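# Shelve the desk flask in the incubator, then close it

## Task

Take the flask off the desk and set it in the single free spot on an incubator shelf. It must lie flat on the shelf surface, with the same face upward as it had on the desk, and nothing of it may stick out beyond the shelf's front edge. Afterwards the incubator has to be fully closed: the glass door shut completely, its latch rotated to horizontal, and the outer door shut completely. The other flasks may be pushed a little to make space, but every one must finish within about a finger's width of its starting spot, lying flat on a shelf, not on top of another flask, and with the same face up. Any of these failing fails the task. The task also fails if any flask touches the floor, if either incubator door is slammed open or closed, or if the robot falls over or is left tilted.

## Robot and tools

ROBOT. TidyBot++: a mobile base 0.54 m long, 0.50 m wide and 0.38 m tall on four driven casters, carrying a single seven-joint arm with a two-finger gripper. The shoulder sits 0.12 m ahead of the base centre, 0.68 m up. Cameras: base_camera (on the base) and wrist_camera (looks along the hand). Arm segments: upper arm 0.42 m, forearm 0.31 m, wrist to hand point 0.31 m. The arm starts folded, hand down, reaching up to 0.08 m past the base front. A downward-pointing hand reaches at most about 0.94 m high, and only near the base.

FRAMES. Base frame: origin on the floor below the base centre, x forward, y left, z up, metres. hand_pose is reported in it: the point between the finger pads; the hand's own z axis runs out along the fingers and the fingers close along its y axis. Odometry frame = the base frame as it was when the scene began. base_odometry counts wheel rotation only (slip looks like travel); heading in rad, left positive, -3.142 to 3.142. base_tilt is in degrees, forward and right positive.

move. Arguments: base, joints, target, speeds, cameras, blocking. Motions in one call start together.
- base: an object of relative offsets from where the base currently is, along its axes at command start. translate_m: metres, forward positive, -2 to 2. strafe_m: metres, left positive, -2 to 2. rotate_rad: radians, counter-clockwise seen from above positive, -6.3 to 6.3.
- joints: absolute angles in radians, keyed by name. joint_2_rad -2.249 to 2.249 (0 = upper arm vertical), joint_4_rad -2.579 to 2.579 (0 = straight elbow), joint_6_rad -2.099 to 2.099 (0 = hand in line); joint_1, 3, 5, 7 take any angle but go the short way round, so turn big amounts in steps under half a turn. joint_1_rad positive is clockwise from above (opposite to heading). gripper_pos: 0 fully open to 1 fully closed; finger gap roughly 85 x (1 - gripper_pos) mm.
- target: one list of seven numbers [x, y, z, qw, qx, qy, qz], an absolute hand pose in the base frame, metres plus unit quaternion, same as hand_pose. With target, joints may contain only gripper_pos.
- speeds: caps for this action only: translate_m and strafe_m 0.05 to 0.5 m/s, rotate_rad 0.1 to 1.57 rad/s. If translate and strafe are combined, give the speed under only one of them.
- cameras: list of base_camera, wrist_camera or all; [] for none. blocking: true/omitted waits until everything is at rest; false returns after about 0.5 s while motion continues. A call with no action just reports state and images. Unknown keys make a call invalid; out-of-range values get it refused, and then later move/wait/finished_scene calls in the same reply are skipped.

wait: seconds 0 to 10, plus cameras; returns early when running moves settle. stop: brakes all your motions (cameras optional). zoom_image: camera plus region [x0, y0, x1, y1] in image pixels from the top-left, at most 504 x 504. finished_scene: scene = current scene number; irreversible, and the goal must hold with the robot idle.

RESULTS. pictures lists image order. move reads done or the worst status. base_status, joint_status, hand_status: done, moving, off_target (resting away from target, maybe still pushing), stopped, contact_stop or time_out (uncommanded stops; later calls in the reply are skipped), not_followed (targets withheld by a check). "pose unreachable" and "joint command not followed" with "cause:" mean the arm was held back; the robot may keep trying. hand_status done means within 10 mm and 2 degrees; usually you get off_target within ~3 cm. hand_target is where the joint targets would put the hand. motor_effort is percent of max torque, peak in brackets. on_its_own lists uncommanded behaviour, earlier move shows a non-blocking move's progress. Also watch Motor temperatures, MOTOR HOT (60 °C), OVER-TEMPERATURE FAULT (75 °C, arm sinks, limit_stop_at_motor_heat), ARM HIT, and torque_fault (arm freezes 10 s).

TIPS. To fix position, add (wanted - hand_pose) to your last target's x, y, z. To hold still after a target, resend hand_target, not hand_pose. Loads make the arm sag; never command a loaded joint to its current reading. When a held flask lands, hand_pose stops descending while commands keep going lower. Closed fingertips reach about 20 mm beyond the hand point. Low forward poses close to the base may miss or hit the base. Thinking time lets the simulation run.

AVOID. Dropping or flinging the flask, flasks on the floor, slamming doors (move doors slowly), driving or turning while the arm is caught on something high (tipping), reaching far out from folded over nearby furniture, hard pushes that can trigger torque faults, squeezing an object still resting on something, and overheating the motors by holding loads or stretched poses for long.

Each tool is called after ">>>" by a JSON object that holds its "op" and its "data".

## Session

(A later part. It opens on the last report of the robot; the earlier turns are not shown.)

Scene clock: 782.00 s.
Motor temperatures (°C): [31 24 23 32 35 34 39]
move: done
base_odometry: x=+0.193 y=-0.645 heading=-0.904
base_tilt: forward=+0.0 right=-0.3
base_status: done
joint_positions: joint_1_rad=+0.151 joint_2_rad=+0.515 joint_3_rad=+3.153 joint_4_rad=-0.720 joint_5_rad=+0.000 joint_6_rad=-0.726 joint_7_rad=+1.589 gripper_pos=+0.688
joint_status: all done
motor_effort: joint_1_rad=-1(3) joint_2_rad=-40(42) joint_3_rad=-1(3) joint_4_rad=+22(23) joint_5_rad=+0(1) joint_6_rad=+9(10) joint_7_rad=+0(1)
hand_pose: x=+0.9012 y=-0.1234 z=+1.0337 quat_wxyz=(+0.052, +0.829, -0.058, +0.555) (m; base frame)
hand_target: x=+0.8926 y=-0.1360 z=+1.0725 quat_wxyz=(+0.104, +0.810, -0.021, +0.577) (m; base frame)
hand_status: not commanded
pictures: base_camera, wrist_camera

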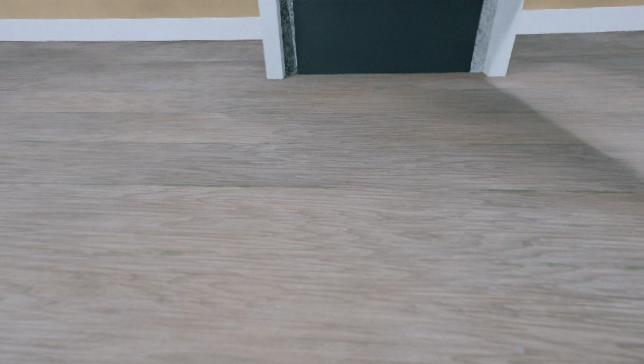

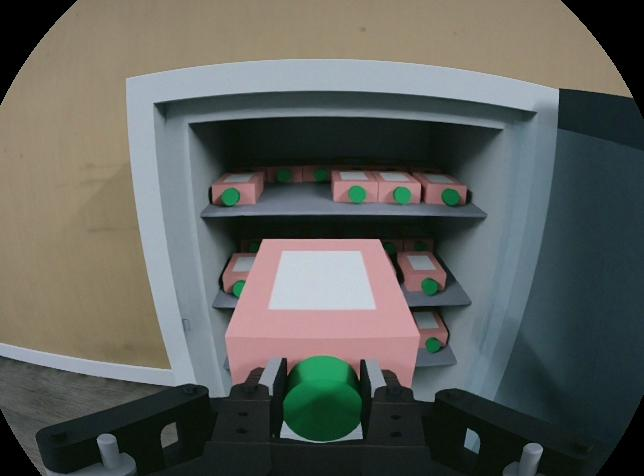

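>>> {"op": "move", "data": {"base": {"strafe_m": 0.045, "translate_m": 0.13}, "speeds": {"translate_m": 0.1}}}

>>> {"op": "zoom_image", "data": {"camera": "wrist_camera", "region": [170, 100, 490, 260]}}

Scene clock: 792.33 s.
Motor temperatures (°C): [31 24 23 32 35 34 39]
move: done
base_odometry: x=+0.309 y=-0.719 heading=-0.904
base_tilt: forward=+0.1 right=-0.3
base_status: done
joint_positions: joint_1_rad=+0.152 joint_2_rad=+0.512 joint_3_rad=+3.153 joint_4_rad=-0.719 joint_5_rad=+0.000 joint_6_rad=-0.726 joint_7_rad=+1.589 gripper_pos=+0.688
joint_status: not commanded
motor_effort: joint_1_rad=-1(3) joint_2_rad=-40(43) joint_3_rad=-2(2) joint_4_rad=+21(24) joint_5_rad=+0(1) joint_6_rad=+9(10) joint_7_rad=+1(1)
hand_pose: x=+0.9003 y=-0.1242 z=+1.0358 quat_wxyz=(+0.052, +0.828, -0.058, +0.556) (m; base frame)
hand_target: x=+0.8926 y=-0.1360 z=+1.0725 quat_wxyz=(+0.104, +0.810, -0.021, +0.577) (m; base frame)
hand_status: not commanded
pictures: base_camera, wrist_camera

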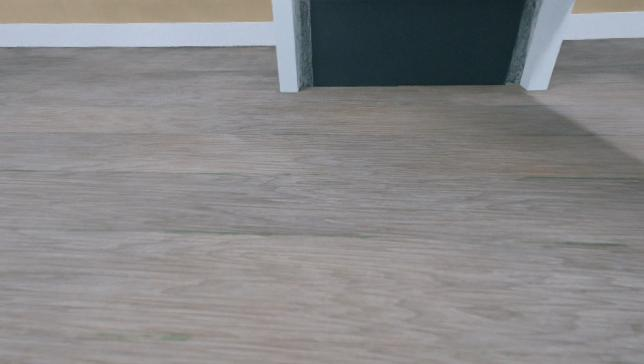

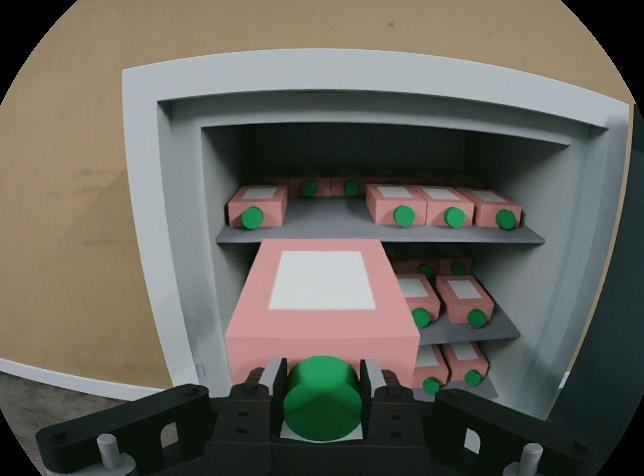

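Scaled by 1.575.

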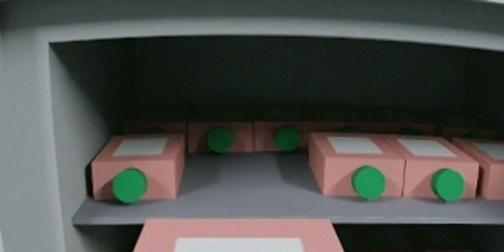

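>>> {"op": "move", "data": {"joints": {"joint_1_rad": 0.12}, "base": {"strafe_m": -0.05, "translate_m": 0.08}, "speeds": {"translate_m": 0.1}}}

>>> {"op": "zoom_image", "data": {"camera": "wrist_camera", "region": [170, 100, 490, 260]}}

Scene clock: 815.77 s.
Motor temperatures (°C): [31 24 23 32 35 34 39]
move: done
base_odometry: x=+0.319 y=-0.813 heading=-0.904
base_tilt: forward=+0.0 right=-0.4
base_status: done
joint_positions: joint_1_rad=+0.126 joint_2_rad=+0.511 joint_3_rad=+3.153 joint_4_rad=-0.719 joint_5_rad=+0.000 joint_6_rad=-0.726 joint_7_rad=+1.589 gripper_pos=+0.688
joint_status: all done
motor_effort: joint_1_rad=+1(3) joint_2_rad=-40(43) joint_3_rad=-1(2) joint_4_rad=+22(23) joint_5_rad=+0(1) joint_6_rad=+9(10) joint_7_rad=+1(1)
hand_pose: x=+0.9028 y=-0.1035 z=+1.0368 quat_wxyz=(+0.045, +0.828, -0.047, +0.557) (m; base frame)
hand_target: x=+0.8969 y=-0.1089 z=+1.0725 quat_wxyz=(+0.094, +0.810, -0.007, +0.579) (m; base frame)
hand_status: not commanded
pictures: base_camera, wrist_camera

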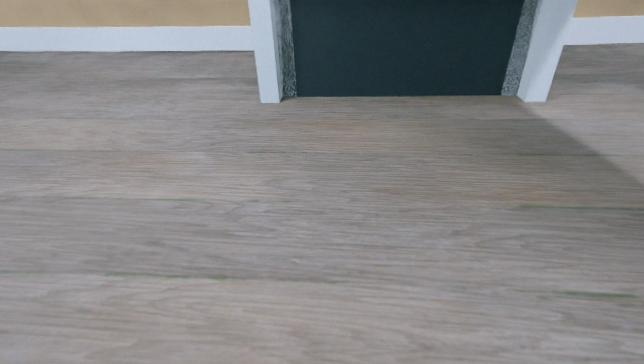

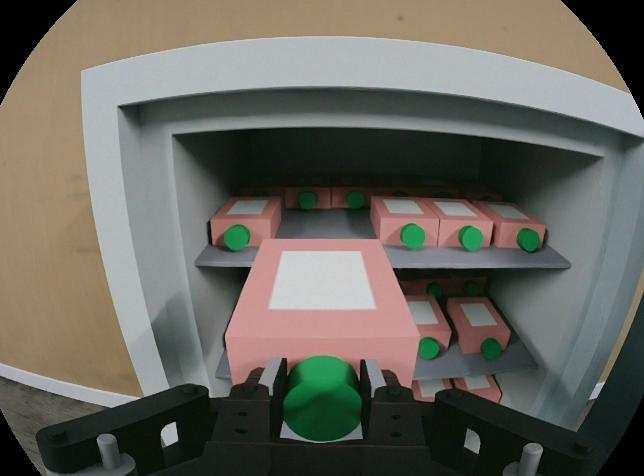

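Scaled by 1.575.

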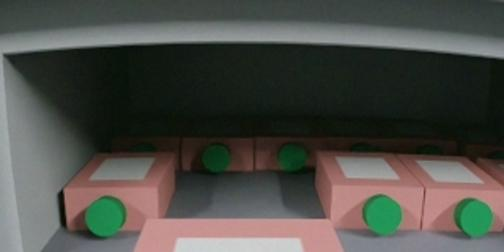

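>>> {"op": "move", "data": {"base": {"translate_m": 0.13}, "speeds": {"translate_m": 0.1}}}

>>> {"op": "zoom_image", "data": {"camera": "wrist_camera", "region": [150, 120, 510, 300]}}

Scene clock: 840.20 s.
Motor temperatures (°C): [31 24 23 32 35 34 39]
move: done
base_odometry: x=+0.399 y=-0.915 heading=-0.904
base_tilt: forward=+0.0 right=-0.3
base_status: done
joint_positions: joint_1_rad=+0.126 joint_2_rad=+0.510 joint_3_rad=+3.153 joint_4_rad=-0.719 joint_5_rad=+0.000 joint_6_rad=-0.726 joint_7_rad=+1.589 gripper_pos=+0.688
joint_status: not commanded
motor_effort: joint_1_rad=-1(2) joint_2_rad=-40(44) joint_3_rad=-2(2) joint_4_rad=+22(23) joint_5_rad=+0(1) joint_6_rad=+9(10) joint_7_rad=+1(1)
hand_pose: x=+0.9027 y=-0.1035 z=+1.0374 quat_wxyz=(+0.045, +0.828, -0.047, +0.557) (m; base frame)
hand_target: x=+0.8969 y=-0.1089 z=+1.0725 quat_wxyz=(+0.094, +0.810, -0.007, +0.579) (m; base frame)
hand_status: not commanded
pictures: base_camera, wrist_camera

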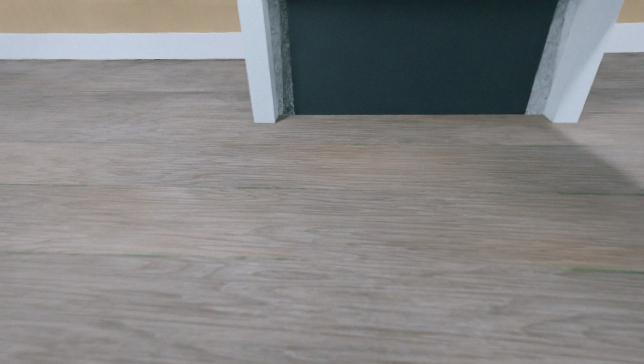

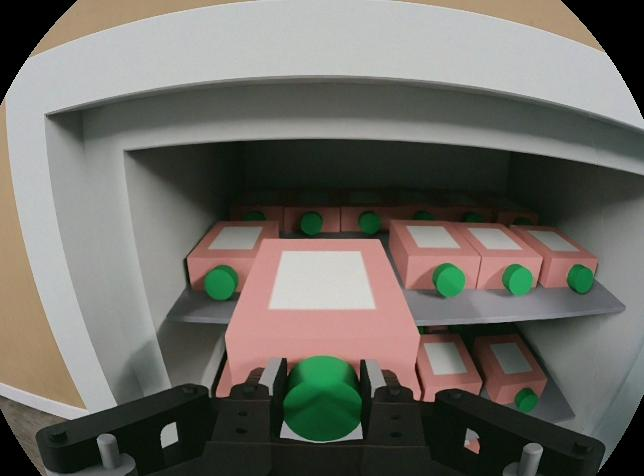

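Scaled by 1.400.

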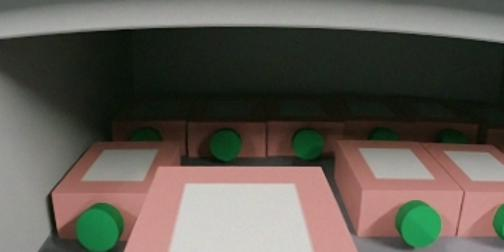

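>>> {"op": "move", "data": {"base": {"translate_m": 0.1, "strafe_m": -0.015}, "speeds": {"translate_m": 0.1}}}

>>> {"op": "zoom_image", "data": {"camera": "wrist_camera", "region": [150, 140, 510, 320]}}

Scene clock: 856.97 s.
Motor temperatures (°C): [31 24 23 32 35 34 39]
move: done
base_odometry: x=+0.450 y=-1.003 heading=-0.904
base_tilt: forward=+0.1 right=-0.3
base_status: done
joint_positions: joint_1_rad=+0.125 joint_2_rad=+0.510 joint_3_rad=+3.153 joint_4_rad=-0.719 joint_5_rad=+0.000 joint_6_rad=-0.726 joint_7_rad=+1.589 gripper_pos=+0.688
joint_status: not commanded
motor_effort: joint_1_rad=+0(3) joint_2_rad=-40(43) joint_3_rad=-1(2) joint_4_rad=+21(23) joint_5_rad=+1(1) joint_6_rad=+9(10) joint_7_rad=+0(1)
hand_pose: x=+0.9024 y=-0.1035 z=+1.0380 quat_wxyz=(+0.045, +0.828, -0.047, +0.557) (m; base frame)
hand_target: x=+0.8969 y=-0.1089 z=+1.0725 quat_wxyz=(+0.094, +0.810, -0.007, +0.579) (m; base frame)
hand_status: not commanded
pictures: base_camera, wrist_camera

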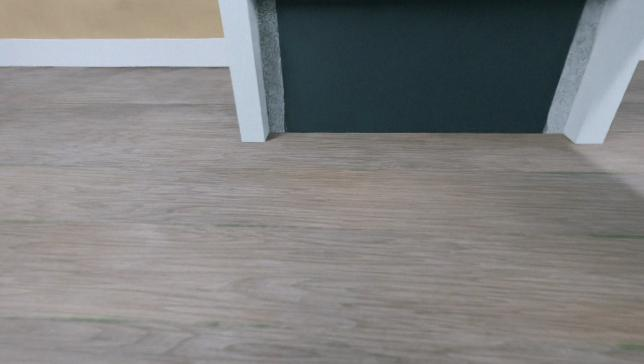

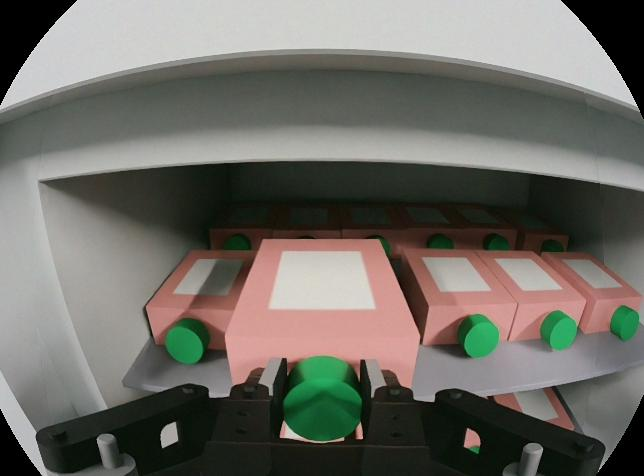

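Scaled by 1.400.

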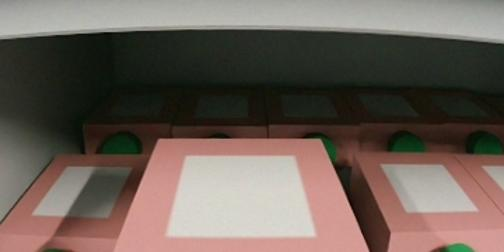

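>>> {"op": "zoom_image", "data": {"camera": "wrist_camera", "region": [380, 230, 560, 370]}}

>>> {"op": "zoom_image", "data": {"camera": "wrist_camera", "region": [120, 230, 300, 370]}}

Scaled by 2.800.

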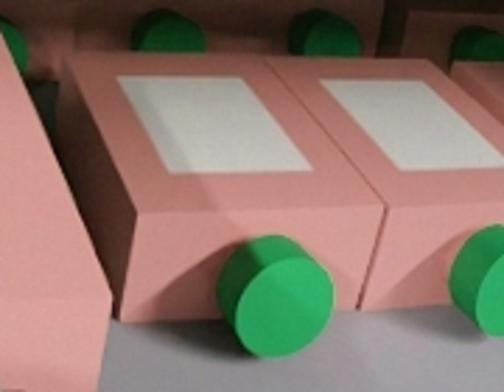

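Scaled by 2.800.

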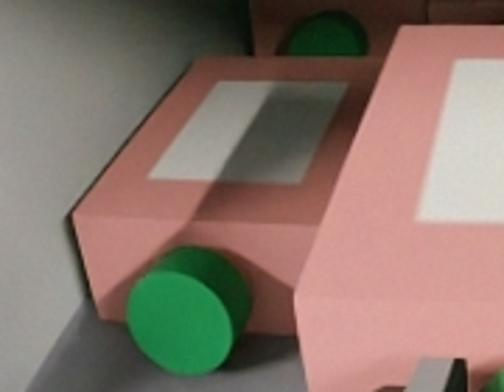

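>>> {"op": "move", "data": {"base": {"translate_m": 0.08, "strafe_m": -0.013}, "speeds": {"translate_m": 0.1}}}

>>> {"op": "zoom_image", "data": {"camera": "wrist_camera", "region": [100, 200, 540, 420]}}

Scene clock: 922.13 s.
Motor temperatures (°C): [31 24 23 32 35 34 39]
move: done
base_odometry: x=+0.489 y=-1.074 heading=-0.903
base_tilt: forward=+0.0 right=-0.3
base_status: done
joint_positions: joint_1_rad=+0.125 joint_2_rad=+0.509 joint_3_rad=+3.153 joint_4_rad=-0.719 joint_5_rad=+0.000 joint_6_rad=-0.726 joint_7_rad=+1.589 gripper_pos=+0.688
joint_status: not commanded
motor_effort: joint_1_rad=+0(2) joint_2_rad=-41(43) joint_3_rad=-1(2) joint_4_rad=+22(23) joint_5_rad=+0(1) joint_6_rad=+9(10) joint_7_rad=+0(1)
hand_pose: x=+0.9023 y=-0.1034 z=+1.0385 quat_wxyz=(+0.045, +0.827, -0.047, +0.558) (m; base frame)
hand_target: x=+0.8969 y=-0.1089 z=+1.0725 quat_wxyz=(+0.094, +0.810, -0.007, +0.579) (m; base frame)
hand_status: not commanded
pictures: base_camera, wrist_camera

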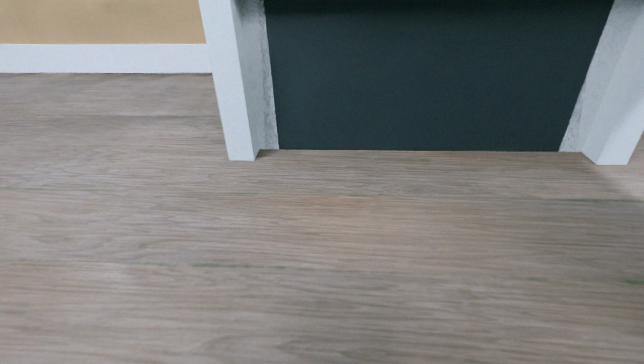

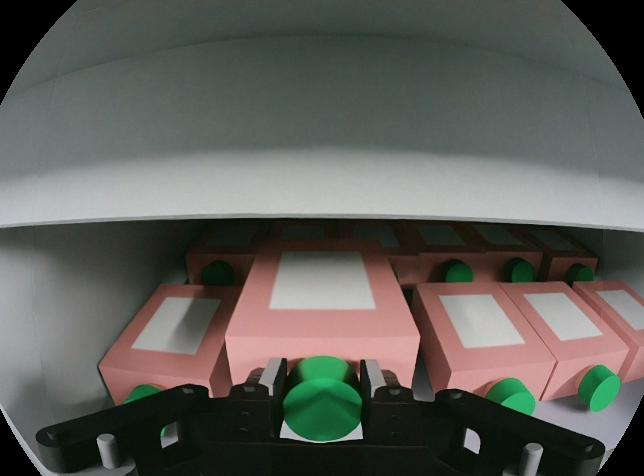

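Scaled by 1.145.

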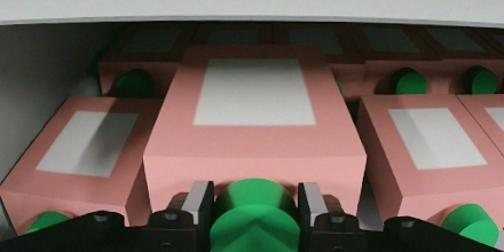

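>>> {"op": "zoom_image", "data": {"camera": "wrist_camera", "region": [90, 260, 290, 420]}}

>>> {"op": "zoom_image", "data": {"camera": "wrist_camera", "region": [370, 260, 570, 420]}}

Scaled by 2.520.

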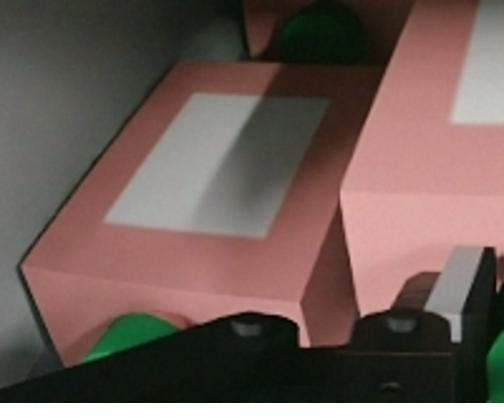

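Scaled by 2.520.

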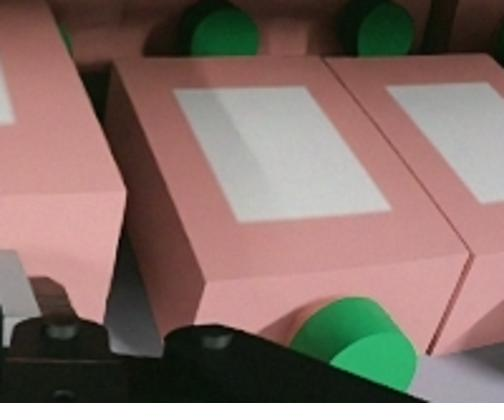

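>>> {"op": "move", "data": {"joints": {"joint_2_rad": 0.468, "joint_4_rad": -0.835, "joint_6_rad": -0.57}, "base": {"strafe_m": -0.008}, "cameras": ["wrist_camera"]}}

Scene clock: 959.50 s.
Motor temperatures (°C): [31 24 23 32 35 34 39]
move: done
base_odometry: x=+0.483 y=-1.079 heading=-0.903
base_tilt: forward=+0.1 right=-0.3
base_status: done
joint_positions: joint_1_rad=+0.124 joint_2_rad=+0.500 joint_3_rad=+3.153 joint_4_rad=-0.833 joint_5_rad=+0.000 joint_6_rad=-0.626 joint_7_rad=+1.589 gripper_pos=+0.688
joint_status: all done
motor_effort: joint_1_rad=+0(3) joint_2_rad=-40(43) joint_3_rad=-1(3) joint_4_rad=+22(24) joint_5_rad=+0(1) joint_6_rad=+10(10) joint_7_rad=+1(1)
hand_pose: x=+0.9077 y=-0.1032 z=+1.0074 quat_wxyz=(+0.045, +0.829, -0.047, +0.556) (m; base frame)
hand_target: x=+0.9018 y=-0.1078 z=+1.0481 quat_wxyz=(+0.093, +0.805, -0.004, +0.586) (m; base frame)
hand_status: not commanded
pictures: wrist_camera

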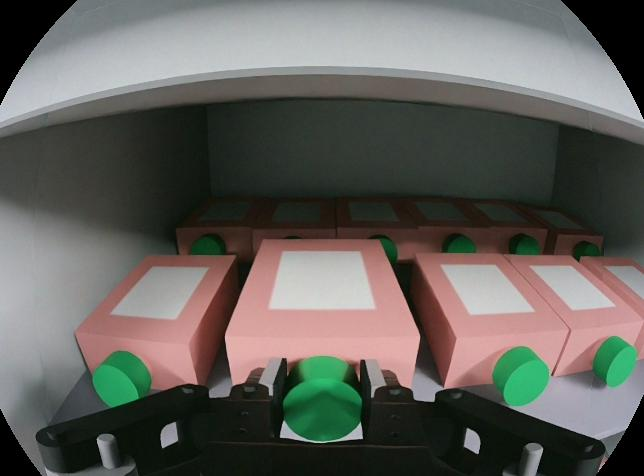

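>>> {"op": "move", "data": {"base": {"translate_m": 0.05, "strafe_m": -0.004}, "speeds": {"translate_m": 0.08}}}

Scene clock: 966.73 s.
Motor temperatures (°C): [31 24 23 32 35 34 39]
move: done
base_odometry: x=+0.511 y=-1.121 heading=-0.903
base_tilt: forward=+0.1 right=-0.3
base_status: done
joint_positions: joint_1_rad=+0.124 joint_2_rad=+0.493 joint_3_rad=+3.153 joint_4_rad=-0.833 joint_5_rad=+0.000 joint_6_rad=-0.623 joint_7_rad=+1.589 gripper_pos=+0.688
joint_status: not commanded
motor_effort: joint_1_rad=+0(2) joint_2_rad=-40(44) joint_3_rad=-1(2) joint_4_rad=+23(23) joint_5_rad=+0(1) joint_6_rad=+9(10) joint_7_rad=+0(1)
hand_pose: x=+0.9060 y=-0.1030 z=+1.0133 quat_wxyz=(+0.045, +0.826, -0.046, +0.560) (m; base frame)
hand_target: x=+0.9018 y=-0.1078 z=+1.0481 quat_wxyz=(+0.093, +0.805, -0.004, +0.586) (m; base frame)
hand_status: not commanded
pictures: base_camera, wrist_camera

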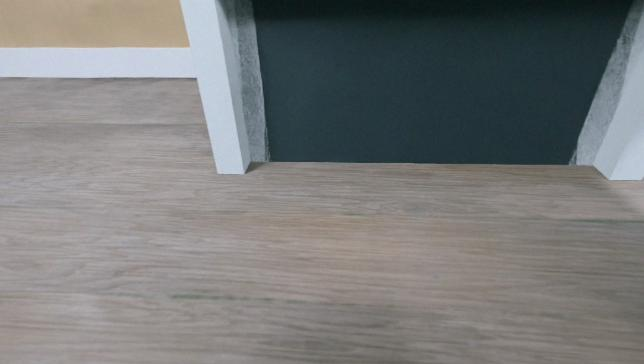

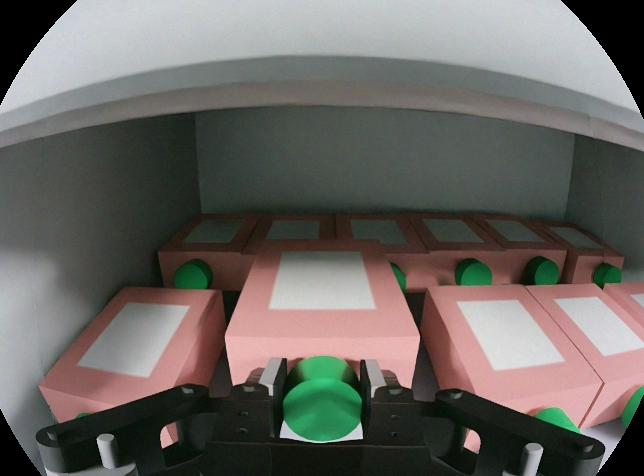

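>>> {"op": "move", "data": {"joints": {"joint_2_rad": 0.449, "joint_4_rad": -0.963, "joint_6_rad": -0.455}, "cameras": ["wrist_camera"]}}

Scene clock: 985.73 s.
Motor temperatures (°C): [31 24 23 31 35 34 39]
move: done
base_odometry: x=+0.511 y=-1.121 heading=-0.903
base_tilt: forward=+0.1 right=-0.2
base_status: not commanded
joint_positions: joint_1_rad=+0.124 joint_2_rad=+0.479 joint_3_rad=+3.153 joint_4_rad=-0.958 joint_5_rad=+0.000 joint_6_rad=-0.510 joint_7_rad=+1.589 gripper_pos=+0.688
joint_status: all done
motor_effort: joint_1_rad=+0(1) joint_2_rad=-40(43) joint_3_rad=-1(2) joint_4_rad=+22(24) joint_5_rad=+0(1) joint_6_rad=+9(10) joint_7_rad=+0(1)
hand_pose: x=+0.9074 y=-0.1035 z=+0.9828 quat_wxyz=(+0.045, +0.826, -0.046, +0.561) (m; base frame)
hand_target: x=+0.9027 y=-0.1062 z=+1.0199 quat_wxyz=(+0.092, +0.803, -0.001, +0.588) (m; base frame)
hand_status: not commanded
pictures: wrist_camera

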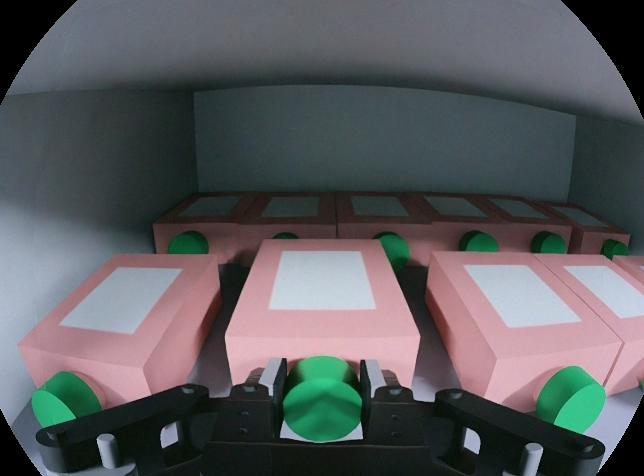

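>>> {"op": "move", "data": {"base": {"translate_m": 0.015}, "joints": {"joint_2_rad": 0.446, "joint_4_rad": -0.995, "joint_6_rad": -0.427}, "cameras": ["wrist_camera"]}}

Scene clock: 997.23 s.
Motor temperatures (°C): [31 24 23 31 35 34 39]
move: done
base_odometry: x=+0.520 y=-1.133 heading=-0.904
base_tilt: forward=+0.0 right=-0.3
base_status: done
joint_positions: joint_1_rad=+0.124 joint_2_rad=+0.471 joint_3_rad=+3.153 joint_4_rad=-0.989 joint_5_rad=+0.000 joint_6_rad=-0.478 joint_7_rad=+1.589 gripper_pos=+0.688
joint_status: all done
motor_effort: joint_1_rad=-1(2) joint_2_rad=-40(43) joint_3_rad=-1(2) joint_4_rad=+22(24) joint_5_rad=+0(1) joint_6_rad=+9(10) joint_7_rad=+0(1)
hand_pose: x=+0.9062 y=-0.1034 z=+0.9798 quat_wxyz=(+0.045, +0.823, -0.046, +0.564) (m; base frame)
hand_target: x=+0.9028 y=-0.1058 z=+1.0111 quat_wxyz=(+0.092, +0.804, +0.000, +0.588) (m; base frame)
hand_status: not commanded
pictures: wrist_camera

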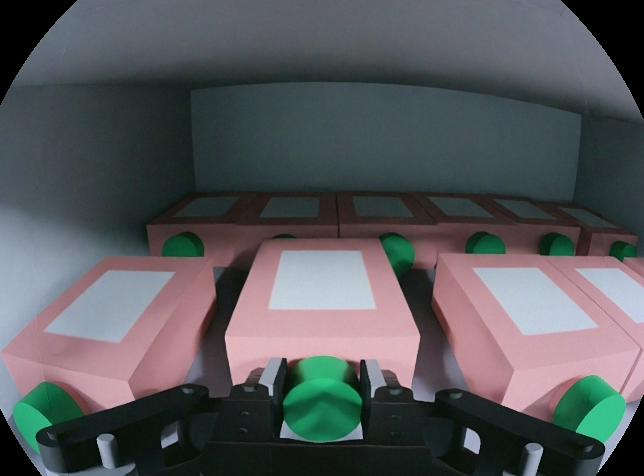

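>>> {"op": "move", "data": {"joints": {"joint_2_rad": 0.441, "joint_4_rad": -1.06, "joint_6_rad": -0.37}, "cameras": ["wrist_camera"]}}

Scene clock: 1007.43 s.
Motor temperatures (°C): [31 24 23 31 35 34 39]
move: done
base_odometry: x=+0.520 y=-1.133 heading=-0.904
base_tilt: forward=+0.1 right=-0.3
base_status: not commanded
joint_positions: joint_1_rad=+0.124 joint_2_rad=+0.459 joint_3_rad=+3.153 joint_4_rad=-1.041 joint_5_rad=+0.000 joint_6_rad=-0.411 joint_7_rad=+1.589 gripper_pos=+0.688
joint_status: all done
motor_effort: joint_1_rad=+1(1) joint_2_rad=-37(40) joint_3_rad=+0(2) joint_4_rad=+20(23) joint_5_rad=+1(1) joint_6_rad=+8(9) joint_7_rad=+0(1)
hand_pose: x=+0.9057 y=-0.1034 z=+0.9774 quat_wxyz=(+0.046, +0.815, -0.046, +0.575) (m; base frame)
hand_target: x=+0.9027 y=-0.1049 z=+0.9924 quat_wxyz=(+0.091, +0.805, +0.002, +0.587) (m; base frame)
hand_status: not commanded
pictures: wrist_camera

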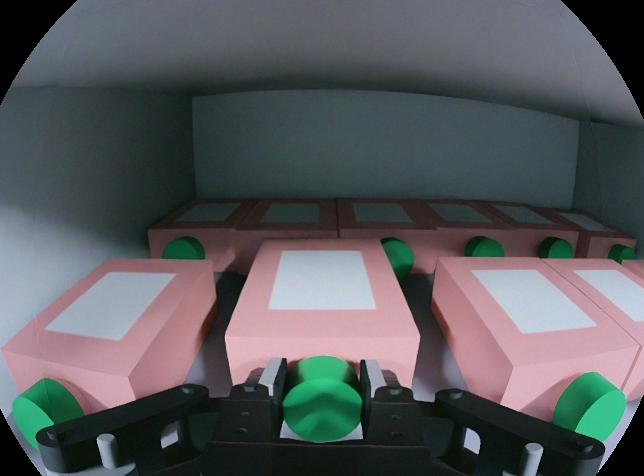

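>>> {"op": "move", "data": {"joints": {"joint_6_rad": -0.45}, "cameras": ["wrist_camera"]}}

>>> {"op": "zoom_image", "data": {"camera": "wrist_camera", "region": [370, 230, 650, 430]}}

>>> {"op": "zoom_image", "data": {"camera": "wrist_camera", "region": [0, 230, 280, 430]}}

Scene clock: 1017.00 s.
Motor temperatures (°C): [31 24 23 31 35 34 39]
move: done
base_odometry: x=+0.520 y=-1.133 heading=-0.904
base_tilt: forward=+0.0 right=-0.3
base_status: not commanded
joint_positions: joint_1_rad=+0.124 joint_2_rad=+0.449 joint_3_rad=+3.153 joint_4_rad=-1.041 joint_5_rad=+0.000 joint_6_rad=-0.436 joint_7_rad=+1.589 gripper_pos=+0.688
joint_status: all done
motor_effort: joint_1_rad=-1(1) joint_2_rad=-35(37) joint_3_rad=-1(2) joint_4_rad=+20(22) joint_5_rad=+0(1) joint_6_rad=+7(9) joint_7_rad=+0(1)
hand_pose: x=+0.9003 y=-0.1027 z=+0.9775 quat_wxyz=(+0.046, +0.820, -0.046, +0.569) (m; base frame)
hand_target: x=+0.8942 y=-0.1053 z=+0.9689 quat_wxyz=(+0.088, +0.828, +0.000, +0.554) (m; base frame)
hand_status: not commanded
pictures: wrist_camera

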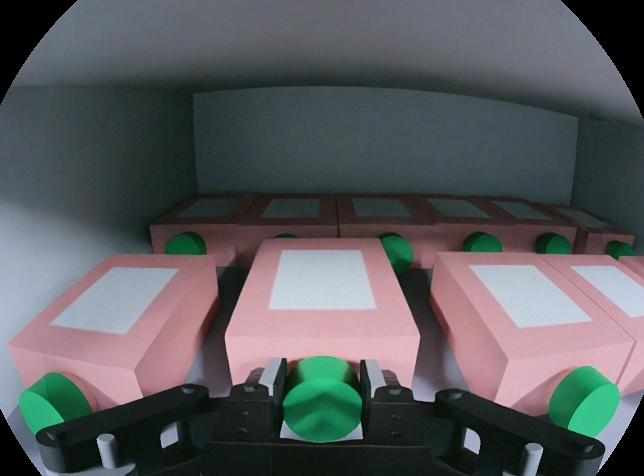

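Invalid region (370, 230, 650, 430): it reaches outside that camera's 644x476 image.

Scaled by 1.800.

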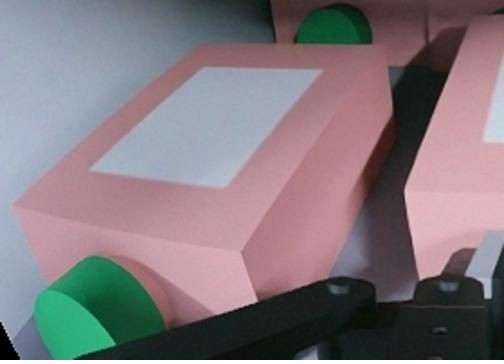

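>>> {"op": "move", "data": {"joints": {"joint_6_rad": -0.49, "joint_2_rad": 0.455, "joint_4_rad": -1.075}, "cameras": ["wrist_camera"]}}

Scene clock: 1023.03 s.
Motor temperatures (°C): [31 24 23 31 35 34 39]
move: done
base_odometry: x=+0.520 y=-1.133 heading=-0.904
base_tilt: forward=+0.1 right=-0.3
base_status: not commanded
joint_positions: joint_1_rad=+0.124 joint_2_rad=+0.448 joint_3_rad=+3.153 joint_4_rad=-1.043 joint_5_rad=+0.000 joint_6_rad=-0.437 joint_7_rad=+1.589 gripper_pos=+0.688
joint_status: all done
motor_effort: joint_1_rad=+0(1) joint_2_rad=-34(36) joint_3_rad=-1(2) joint_4_rad=+18(20) joint_5_rad=+0(1) joint_6_rad=+5(7) joint_7_rad=+0(1)
hand_pose: x=+0.8997 y=-0.1027 z=+0.9773 quat_wxyz=(+0.046, +0.820, -0.046, +0.569) (m; base frame)
hand_target: x=+0.8913 y=-0.1056 z=+0.9377 quat_wxyz=(+0.085, +0.847, +0.000, +0.526) (m; base frame)
hand_status: not commanded
pictures: wrist_camera

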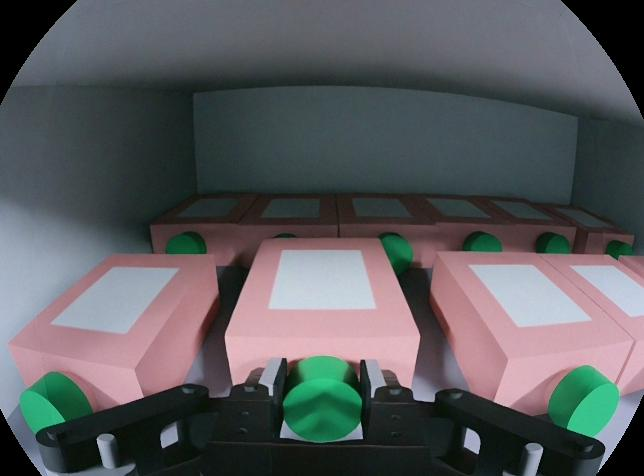

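>>> {"op": "zoom_image", "data": {"camera": "wrist_camera", "region": [370, 230, 570, 430]}}

Scaled by 2.520.

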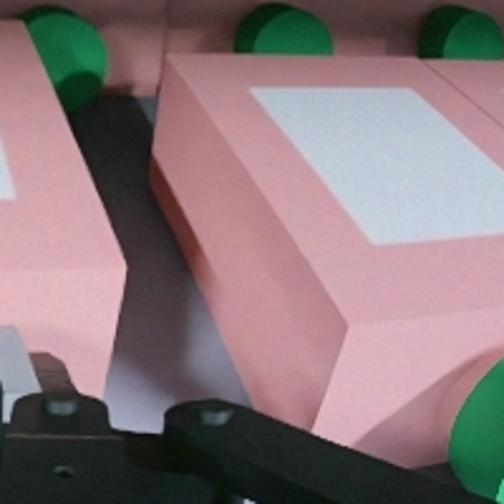

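>>> {"op": "move", "data": {"joints": {"gripper_pos": 0.66}, "cameras": ["wrist_camera"]}}

>>> {"op": "move", "data": {"joints": {"gripper_pos": 0.6}, "cameras": ["wrist_camera"]}}

Scene clock: 1088.97 s.
Motor temperatures (°C): [31 24 23 31 35 34 39]
move: done
base_odometry: x=+0.520 y=-1.133 heading=-0.904
base_tilt: forward=+0.1 right=-0.4
base_status: not commanded
joint_positions: joint_1_rad=+0.124 joint_2_rad=+0.448 joint_3_rad=+3.153 joint_4_rad=-1.044 joint_5_rad=+0.000 joint_6_rad=-0.437 joint_7_rad=+1.589 gripper_pos=+0.659
joint_status: all done
motor_effort: joint_1_rad=+0(1) joint_2_rad=-33(35) joint_3_rad=+0(2) joint_4_rad=+17(19) joint_5_rad=+0(1) joint_6_rad=+5(6) joint_7_rad=+1(1)
hand_pose: x=+0.8996 y=-0.1027 z=+0.9769 quat_wxyz=(+0.046, +0.820, -0.046, +0.568) (m; base frame)
hand_target: x=+0.8913 y=-0.1056 z=+0.9377 quat_wxyz=(+0.085, +0.847, +0.000, +0.526) (m; base frame)
hand_status: not commanded
pictures: wrist_camera

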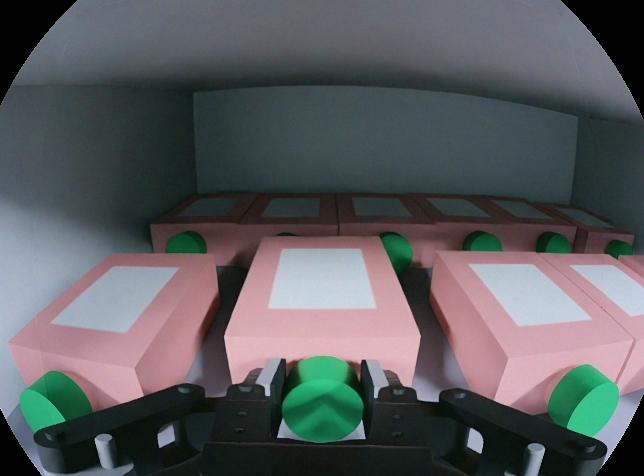

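Scene clock: 1089.50 s.
Motor temperatures (°C): [31 24 23 31 35 34 39]
move: done
base_odometry: x=+0.520 y=-1.133 heading=-0.904
base_tilt: forward=+0.0 right=-0.3
base_status: not commanded
joint_positions: joint_1_rad=+0.124 joint_2_rad=+0.449 joint_3_rad=+3.153 joint_4_rad=-1.058 joint_5_rad=+0.000 joint_6_rad=-0.447 joint_7_rad=+1.589 gripper_pos=+0.600
joint_status: all done
motor_effort: joint_1_rad=+0(2) joint_2_rad=-34(37) joint_3_rad=-1(2) joint_4_rad=+18(21) joint_5_rad=+0(1) joint_6_rad=+6(8) joint_7_rad=+0(1)
hand_pose: x=+0.8975 y=-0.1024 z=+0.9643 quat_wxyz=(+0.045, +0.828, -0.047, +0.558) (m; base frame)
hand_target: x=+0.8913 y=-0.1056 z=+0.9377 quat_wxyz=(+0.085, +0.847, +0.000, +0.526) (m; base frame)
hand_status: not commanded
pictures: wrist_camera

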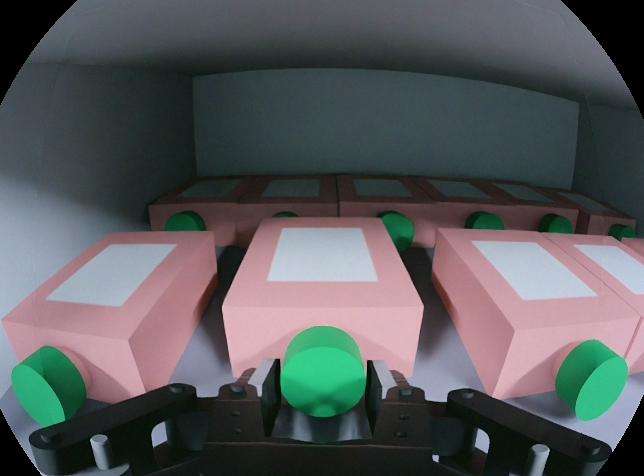

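>>> {"op": "move", "data": {"joints": {"gripper_pos": 0.4, "joint_2_rad": 0.435}, "cameras": ["wrist_camera"]}}

>>> {"op": "move", "data": {"base": {"translate_m": -0.06}, "speeds": {"translate_m": 0.08}}}

Scene clock: 1099.30 s.
Motor temperatures (°C): [31 24 23 31 35 34 39]
move: done
base_odometry: x=+0.520 y=-1.133 heading=-0.904
base_tilt: forward=+0.1 right=-0.3
base_status: not commanded
joint_positions: joint_1_rad=+0.124 joint_2_rad=+0.447 joint_3_rad=+3.153 joint_4_rad=-1.061 joint_5_rad=+0.000 joint_6_rad=-0.448 joint_7_rad=+1.589 gripper_pos=+0.400
joint_status: all done
motor_effort: joint_1_rad=+0(1) joint_2_rad=-37(37) joint_3_rad=-1(2) joint_4_rad=+21(21) joint_5_rad=+0(1) joint_6_rad=+8(8) joint_7_rad=+0(1)
hand_pose: x=+0.8966 y=-0.1021 z=+0.9637 quat_wxyz=(+0.045, +0.828, -0.047, +0.557) (m; base frame)
hand_target: x=+0.8861 y=-0.1050 z=+0.9532 quat_wxyz=(+0.086, +0.841, -0.001, +0.534) (m; base frame)
hand_status: not commanded
pictures: wrist_camera

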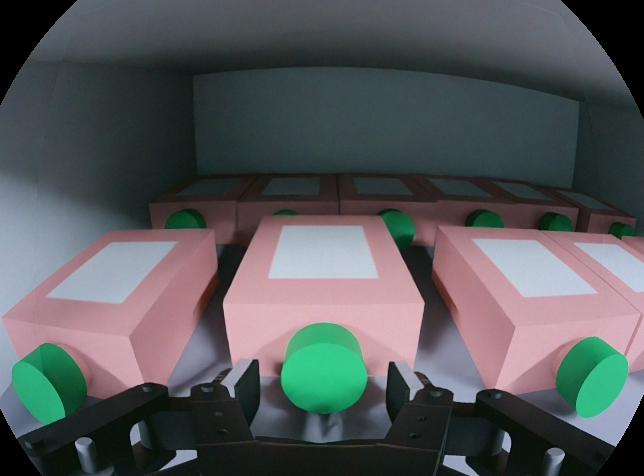

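Scene clock: 1100.50 s.
Motor temperatures (°C): [31 24 23 31 35 34 39]
move: done
base_odometry: x=+0.483 y=-1.086 heading=-0.903
base_tilt: forward=+0.1 right=-0.3
base_status: done
joint_positions: joint_1_rad=+0.123 joint_2_rad=+0.445 joint_3_rad=+3.153 joint_4_rad=-1.064 joint_5_rad=+0.000 joint_6_rad=-0.448 joint_7_rad=+1.589 gripper_pos=+0.400
joint_status: not commanded
motor_effort: joint_1_rad=+0(1) joint_2_rad=-38(39) joint_3_rad=-2(2) joint_4_rad=+22(23) joint_5_rad=+0(1) joint_6_rad=+8(9) joint_7_rad=+0(1)
hand_pose: x=+0.8955 y=-0.1019 z=+0.9637 quat_wxyz=(+0.044, +0.828, -0.047, +0.556) (m; base frame)
hand_target: x=+0.8861 y=-0.1050 z=+0.9532 quat_wxyz=(+0.086, +0.841, -0.001, +0.534) (m; base frame)
hand_status: not commanded
pictures: base_camera, wrist_camera

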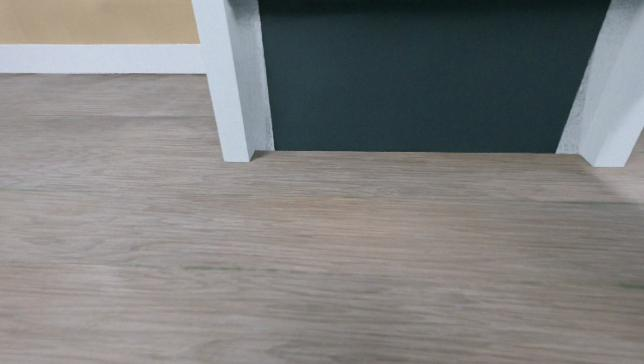

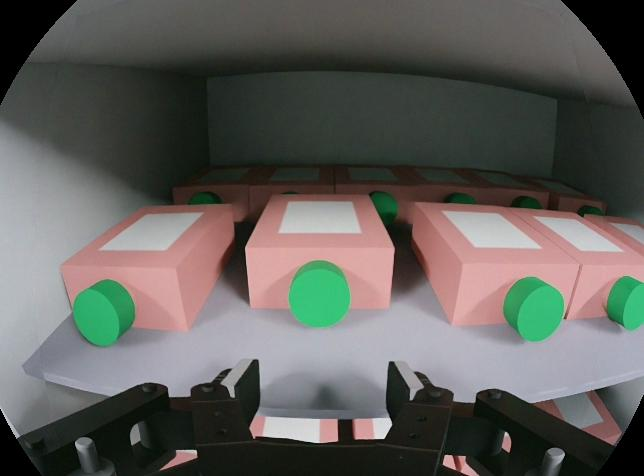

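>>> {"op": "move", "data": {"base": {"translate_m": -0.5}, "speeds": {"translate_m": 0.2}}}

Scene clock: 1107.57 s.
Motor temperatures (°C): [31 24 23 31 35 34 39]
move: done
base_odometry: x=+0.173 y=-0.693 heading=-0.903
base_tilt: forward=+0.2 right=-0.3
base_status: done
joint_positions: joint_1_rad=+0.123 joint_2_rad=+0.443 joint_3_rad=+3.153 joint_4_rad=-1.066 joint_5_rad=+0.000 joint_6_rad=-0.448 joint_7_rad=+1.589 gripper_pos=+0.400
joint_status: not commanded
motor_effort: joint_1_rad=+0(2) joint_2_rad=-38(41) joint_3_rad=-2(2) joint_4_rad=+22(23) joint_5_rad=+1(1) joint_6_rad=+8(9) joint_7_rad=+0(1)
hand_pose: x=+0.8949 y=-0.1013 z=+0.9639 quat_wxyz=(+0.044, +0.829, -0.046, +0.556) (m; base frame)
hand_target: x=+0.8861 y=-0.1050 z=+0.9532 quat_wxyz=(+0.086, +0.841, -0.001, +0.534) (m; base frame)
hand_status: not commanded
pictures: base_camera, wrist_camera

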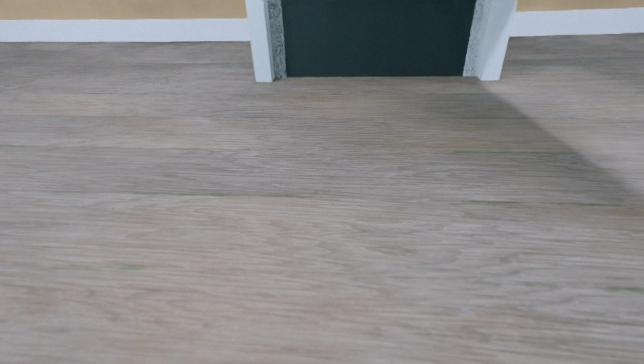

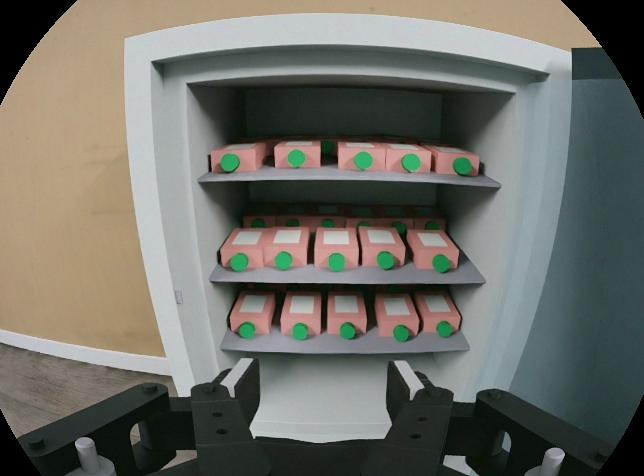

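>>> {"op": "move", "data": {"joints": {"joint_1_rad": 0.04, "joint_2_rad": -0.342, "joint_4_rad": -2.3, "joint_5_rad": 0.06, "joint_6_rad": 0.4, "gripper_pos": 1.0}, "base": {"translate_m": -0.2}}}

>>> {"op": "move", "data": {"base": {"rotate_rad": -0.5}, "speeds": {"rotate_rad": 0.6}}}

Scene clock: 1121.63 s.
Motor temperatures (°C): [31 24 23 31 35 34 39]
move: done
base_odometry: x=+0.049 y=-0.536 heading=-0.903
base_tilt: forward=+0.0 right=-0.3
base_status: done
joint_positions: joint_1_rad=+0.056 joint_2_rad=-0.326 joint_3_rad=+3.153 joint_4_rad=-2.288 joint_5_rad=+0.000 joint_6_rad=+0.349 joint_7_rad=+1.589 gripper_pos=+0.999
joint_status: all done
motor_effort: joint_1_rad=-1(2) joint_2_rad=-9(41) joint_3_rad=-1(2) joint_4_rad=+21(23) joint_5_rad=+0(1) joint_6_rad=+9(10) joint_7_rad=+0(1)
hand_pose: x=+0.5851 y=-0.0308 z=+0.9474 quat_wxyz=(+0.028, +0.722, -0.019, +0.691) (m; base frame)
hand_target: x=+0.5801 y=-0.0143 z=+0.9633 quat_wxyz=(+0.059, +0.702, +0.041, +0.709) (m; base frame)
hand_status: not commanded
pictures: base_camera, wrist_camera

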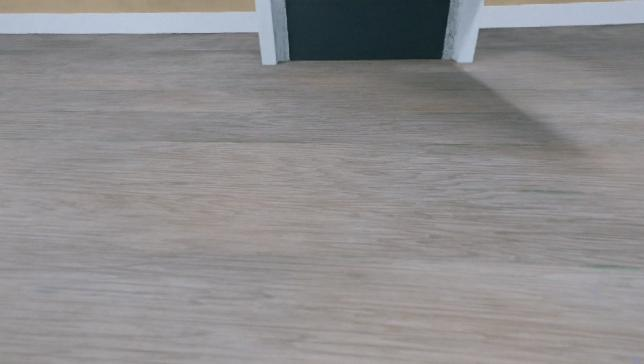

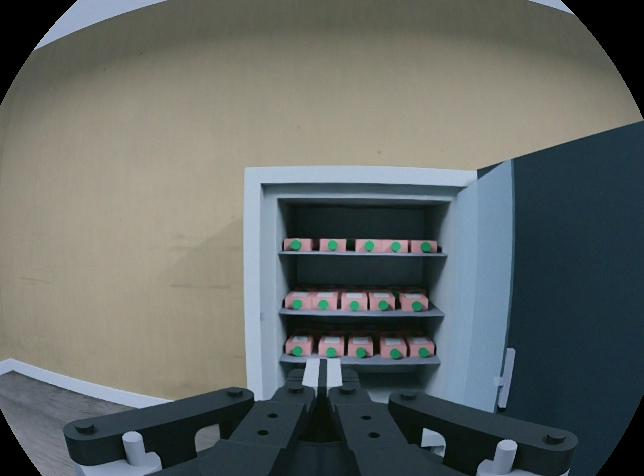

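Scene clock: 1123.13 s.
Motor temperatures (°C): [31 24 23 31 35 34 39]
move: done
base_odometry: x=+0.049 y=-0.536 heading=-1.403
base_tilt: forward=+0.0 right=-0.4
base_status: done
joint_positions: joint_1_rad=+0.050 joint_2_rad=-0.326 joint_3_rad=+3.153 joint_4_rad=-2.288 joint_5_rad=+0.000 joint_6_rad=+0.350 joint_7_rad=+1.589 gripper_pos=+0.999
joint_status: not commanded
motor_effort: joint_1_rad=+0(2) joint_2_rad=-9(9) joint_3_rad=-1(2) joint_4_rad=+22(22) joint_5_rad=+0(1) joint_6_rad=+9(9) joint_7_rad=+1(1)
hand_pose: x=+0.5852 y=-0.0280 z=+0.9479 quat_wxyz=(+0.026, +0.721, -0.017, +0.692) (m; base frame)
hand_target: x=+0.5801 y=-0.0143 z=+0.9633 quat_wxyz=(+0.059, +0.702, +0.041, +0.709) (m; base frame)
hand_status: not commanded
pictures: base_camera, wrist_camera

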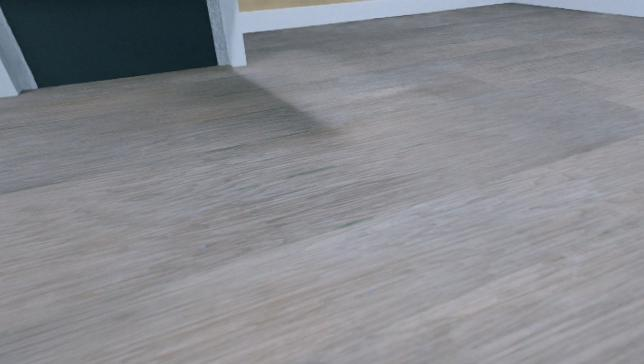

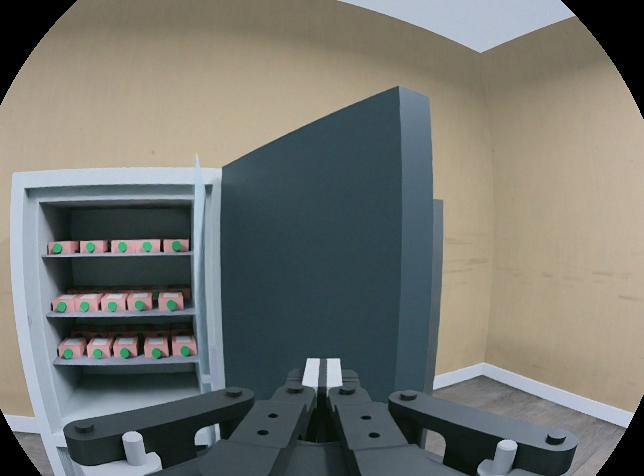

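>>> {"op": "move", "data": {"base": {"rotate_rad": 0.25}, "speeds": {"rotate_rad": 0.6}}}

>>> {"op": "zoom_image", "data": {"camera": "wrist_camera", "region": [300, 140, 480, 420]}}

Scene clock: 1173.83 s.
Motor temperatures (°C): [31 23 23 31 35 34 39]
move: done
base_odometry: x=+0.049 y=-0.536 heading=-1.154
base_tilt: forward=+0.0 right=-0.3
base_status: done
joint_positions: joint_1_rad=+0.045 joint_2_rad=-0.326 joint_3_rad=+3.152 joint_4_rad=-2.288 joint_5_rad=+0.000 joint_6_rad=+0.351 joint_7_rad=+1.589 gripper_pos=+0.999
joint_status: not commanded
motor_effort: joint_1_rad=-1(2) joint_2_rad=-9(9) joint_3_rad=+0(2) joint_4_rad=+20(22) joint_5_rad=+0(1) joint_6_rad=+9(9) joint_7_rad=+1(1)
hand_pose: x=+0.5854 y=-0.0252 z=+0.9480 quat_wxyz=(+0.024, +0.721, -0.014, +0.692) (m; base frame)
hand_target: x=+0.5801 y=-0.0143 z=+0.9633 quat_wxyz=(+0.059, +0.702, +0.041, +0.709) (m; base frame)
hand_status: not commanded
pictures: base_camera, wrist_camera

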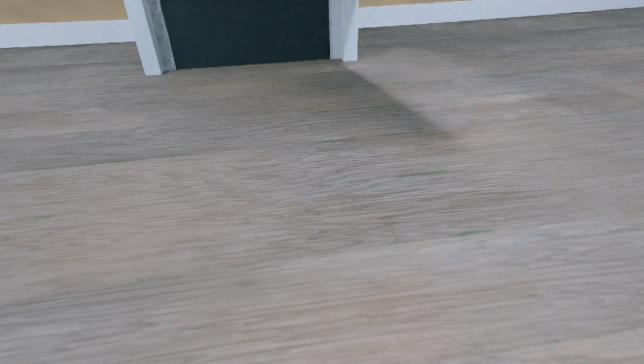

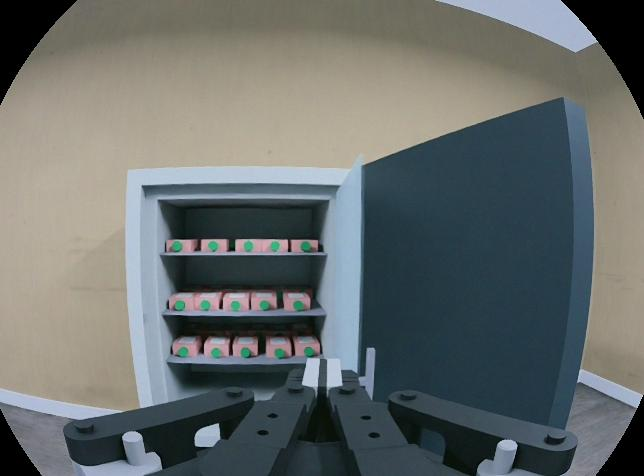

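Scaled by 1.800.

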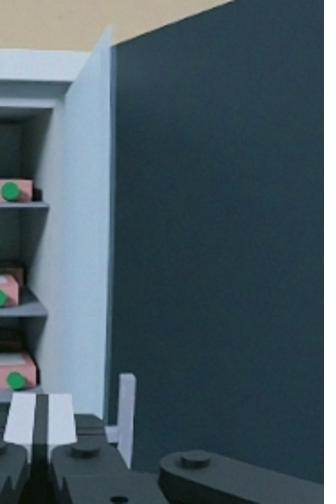

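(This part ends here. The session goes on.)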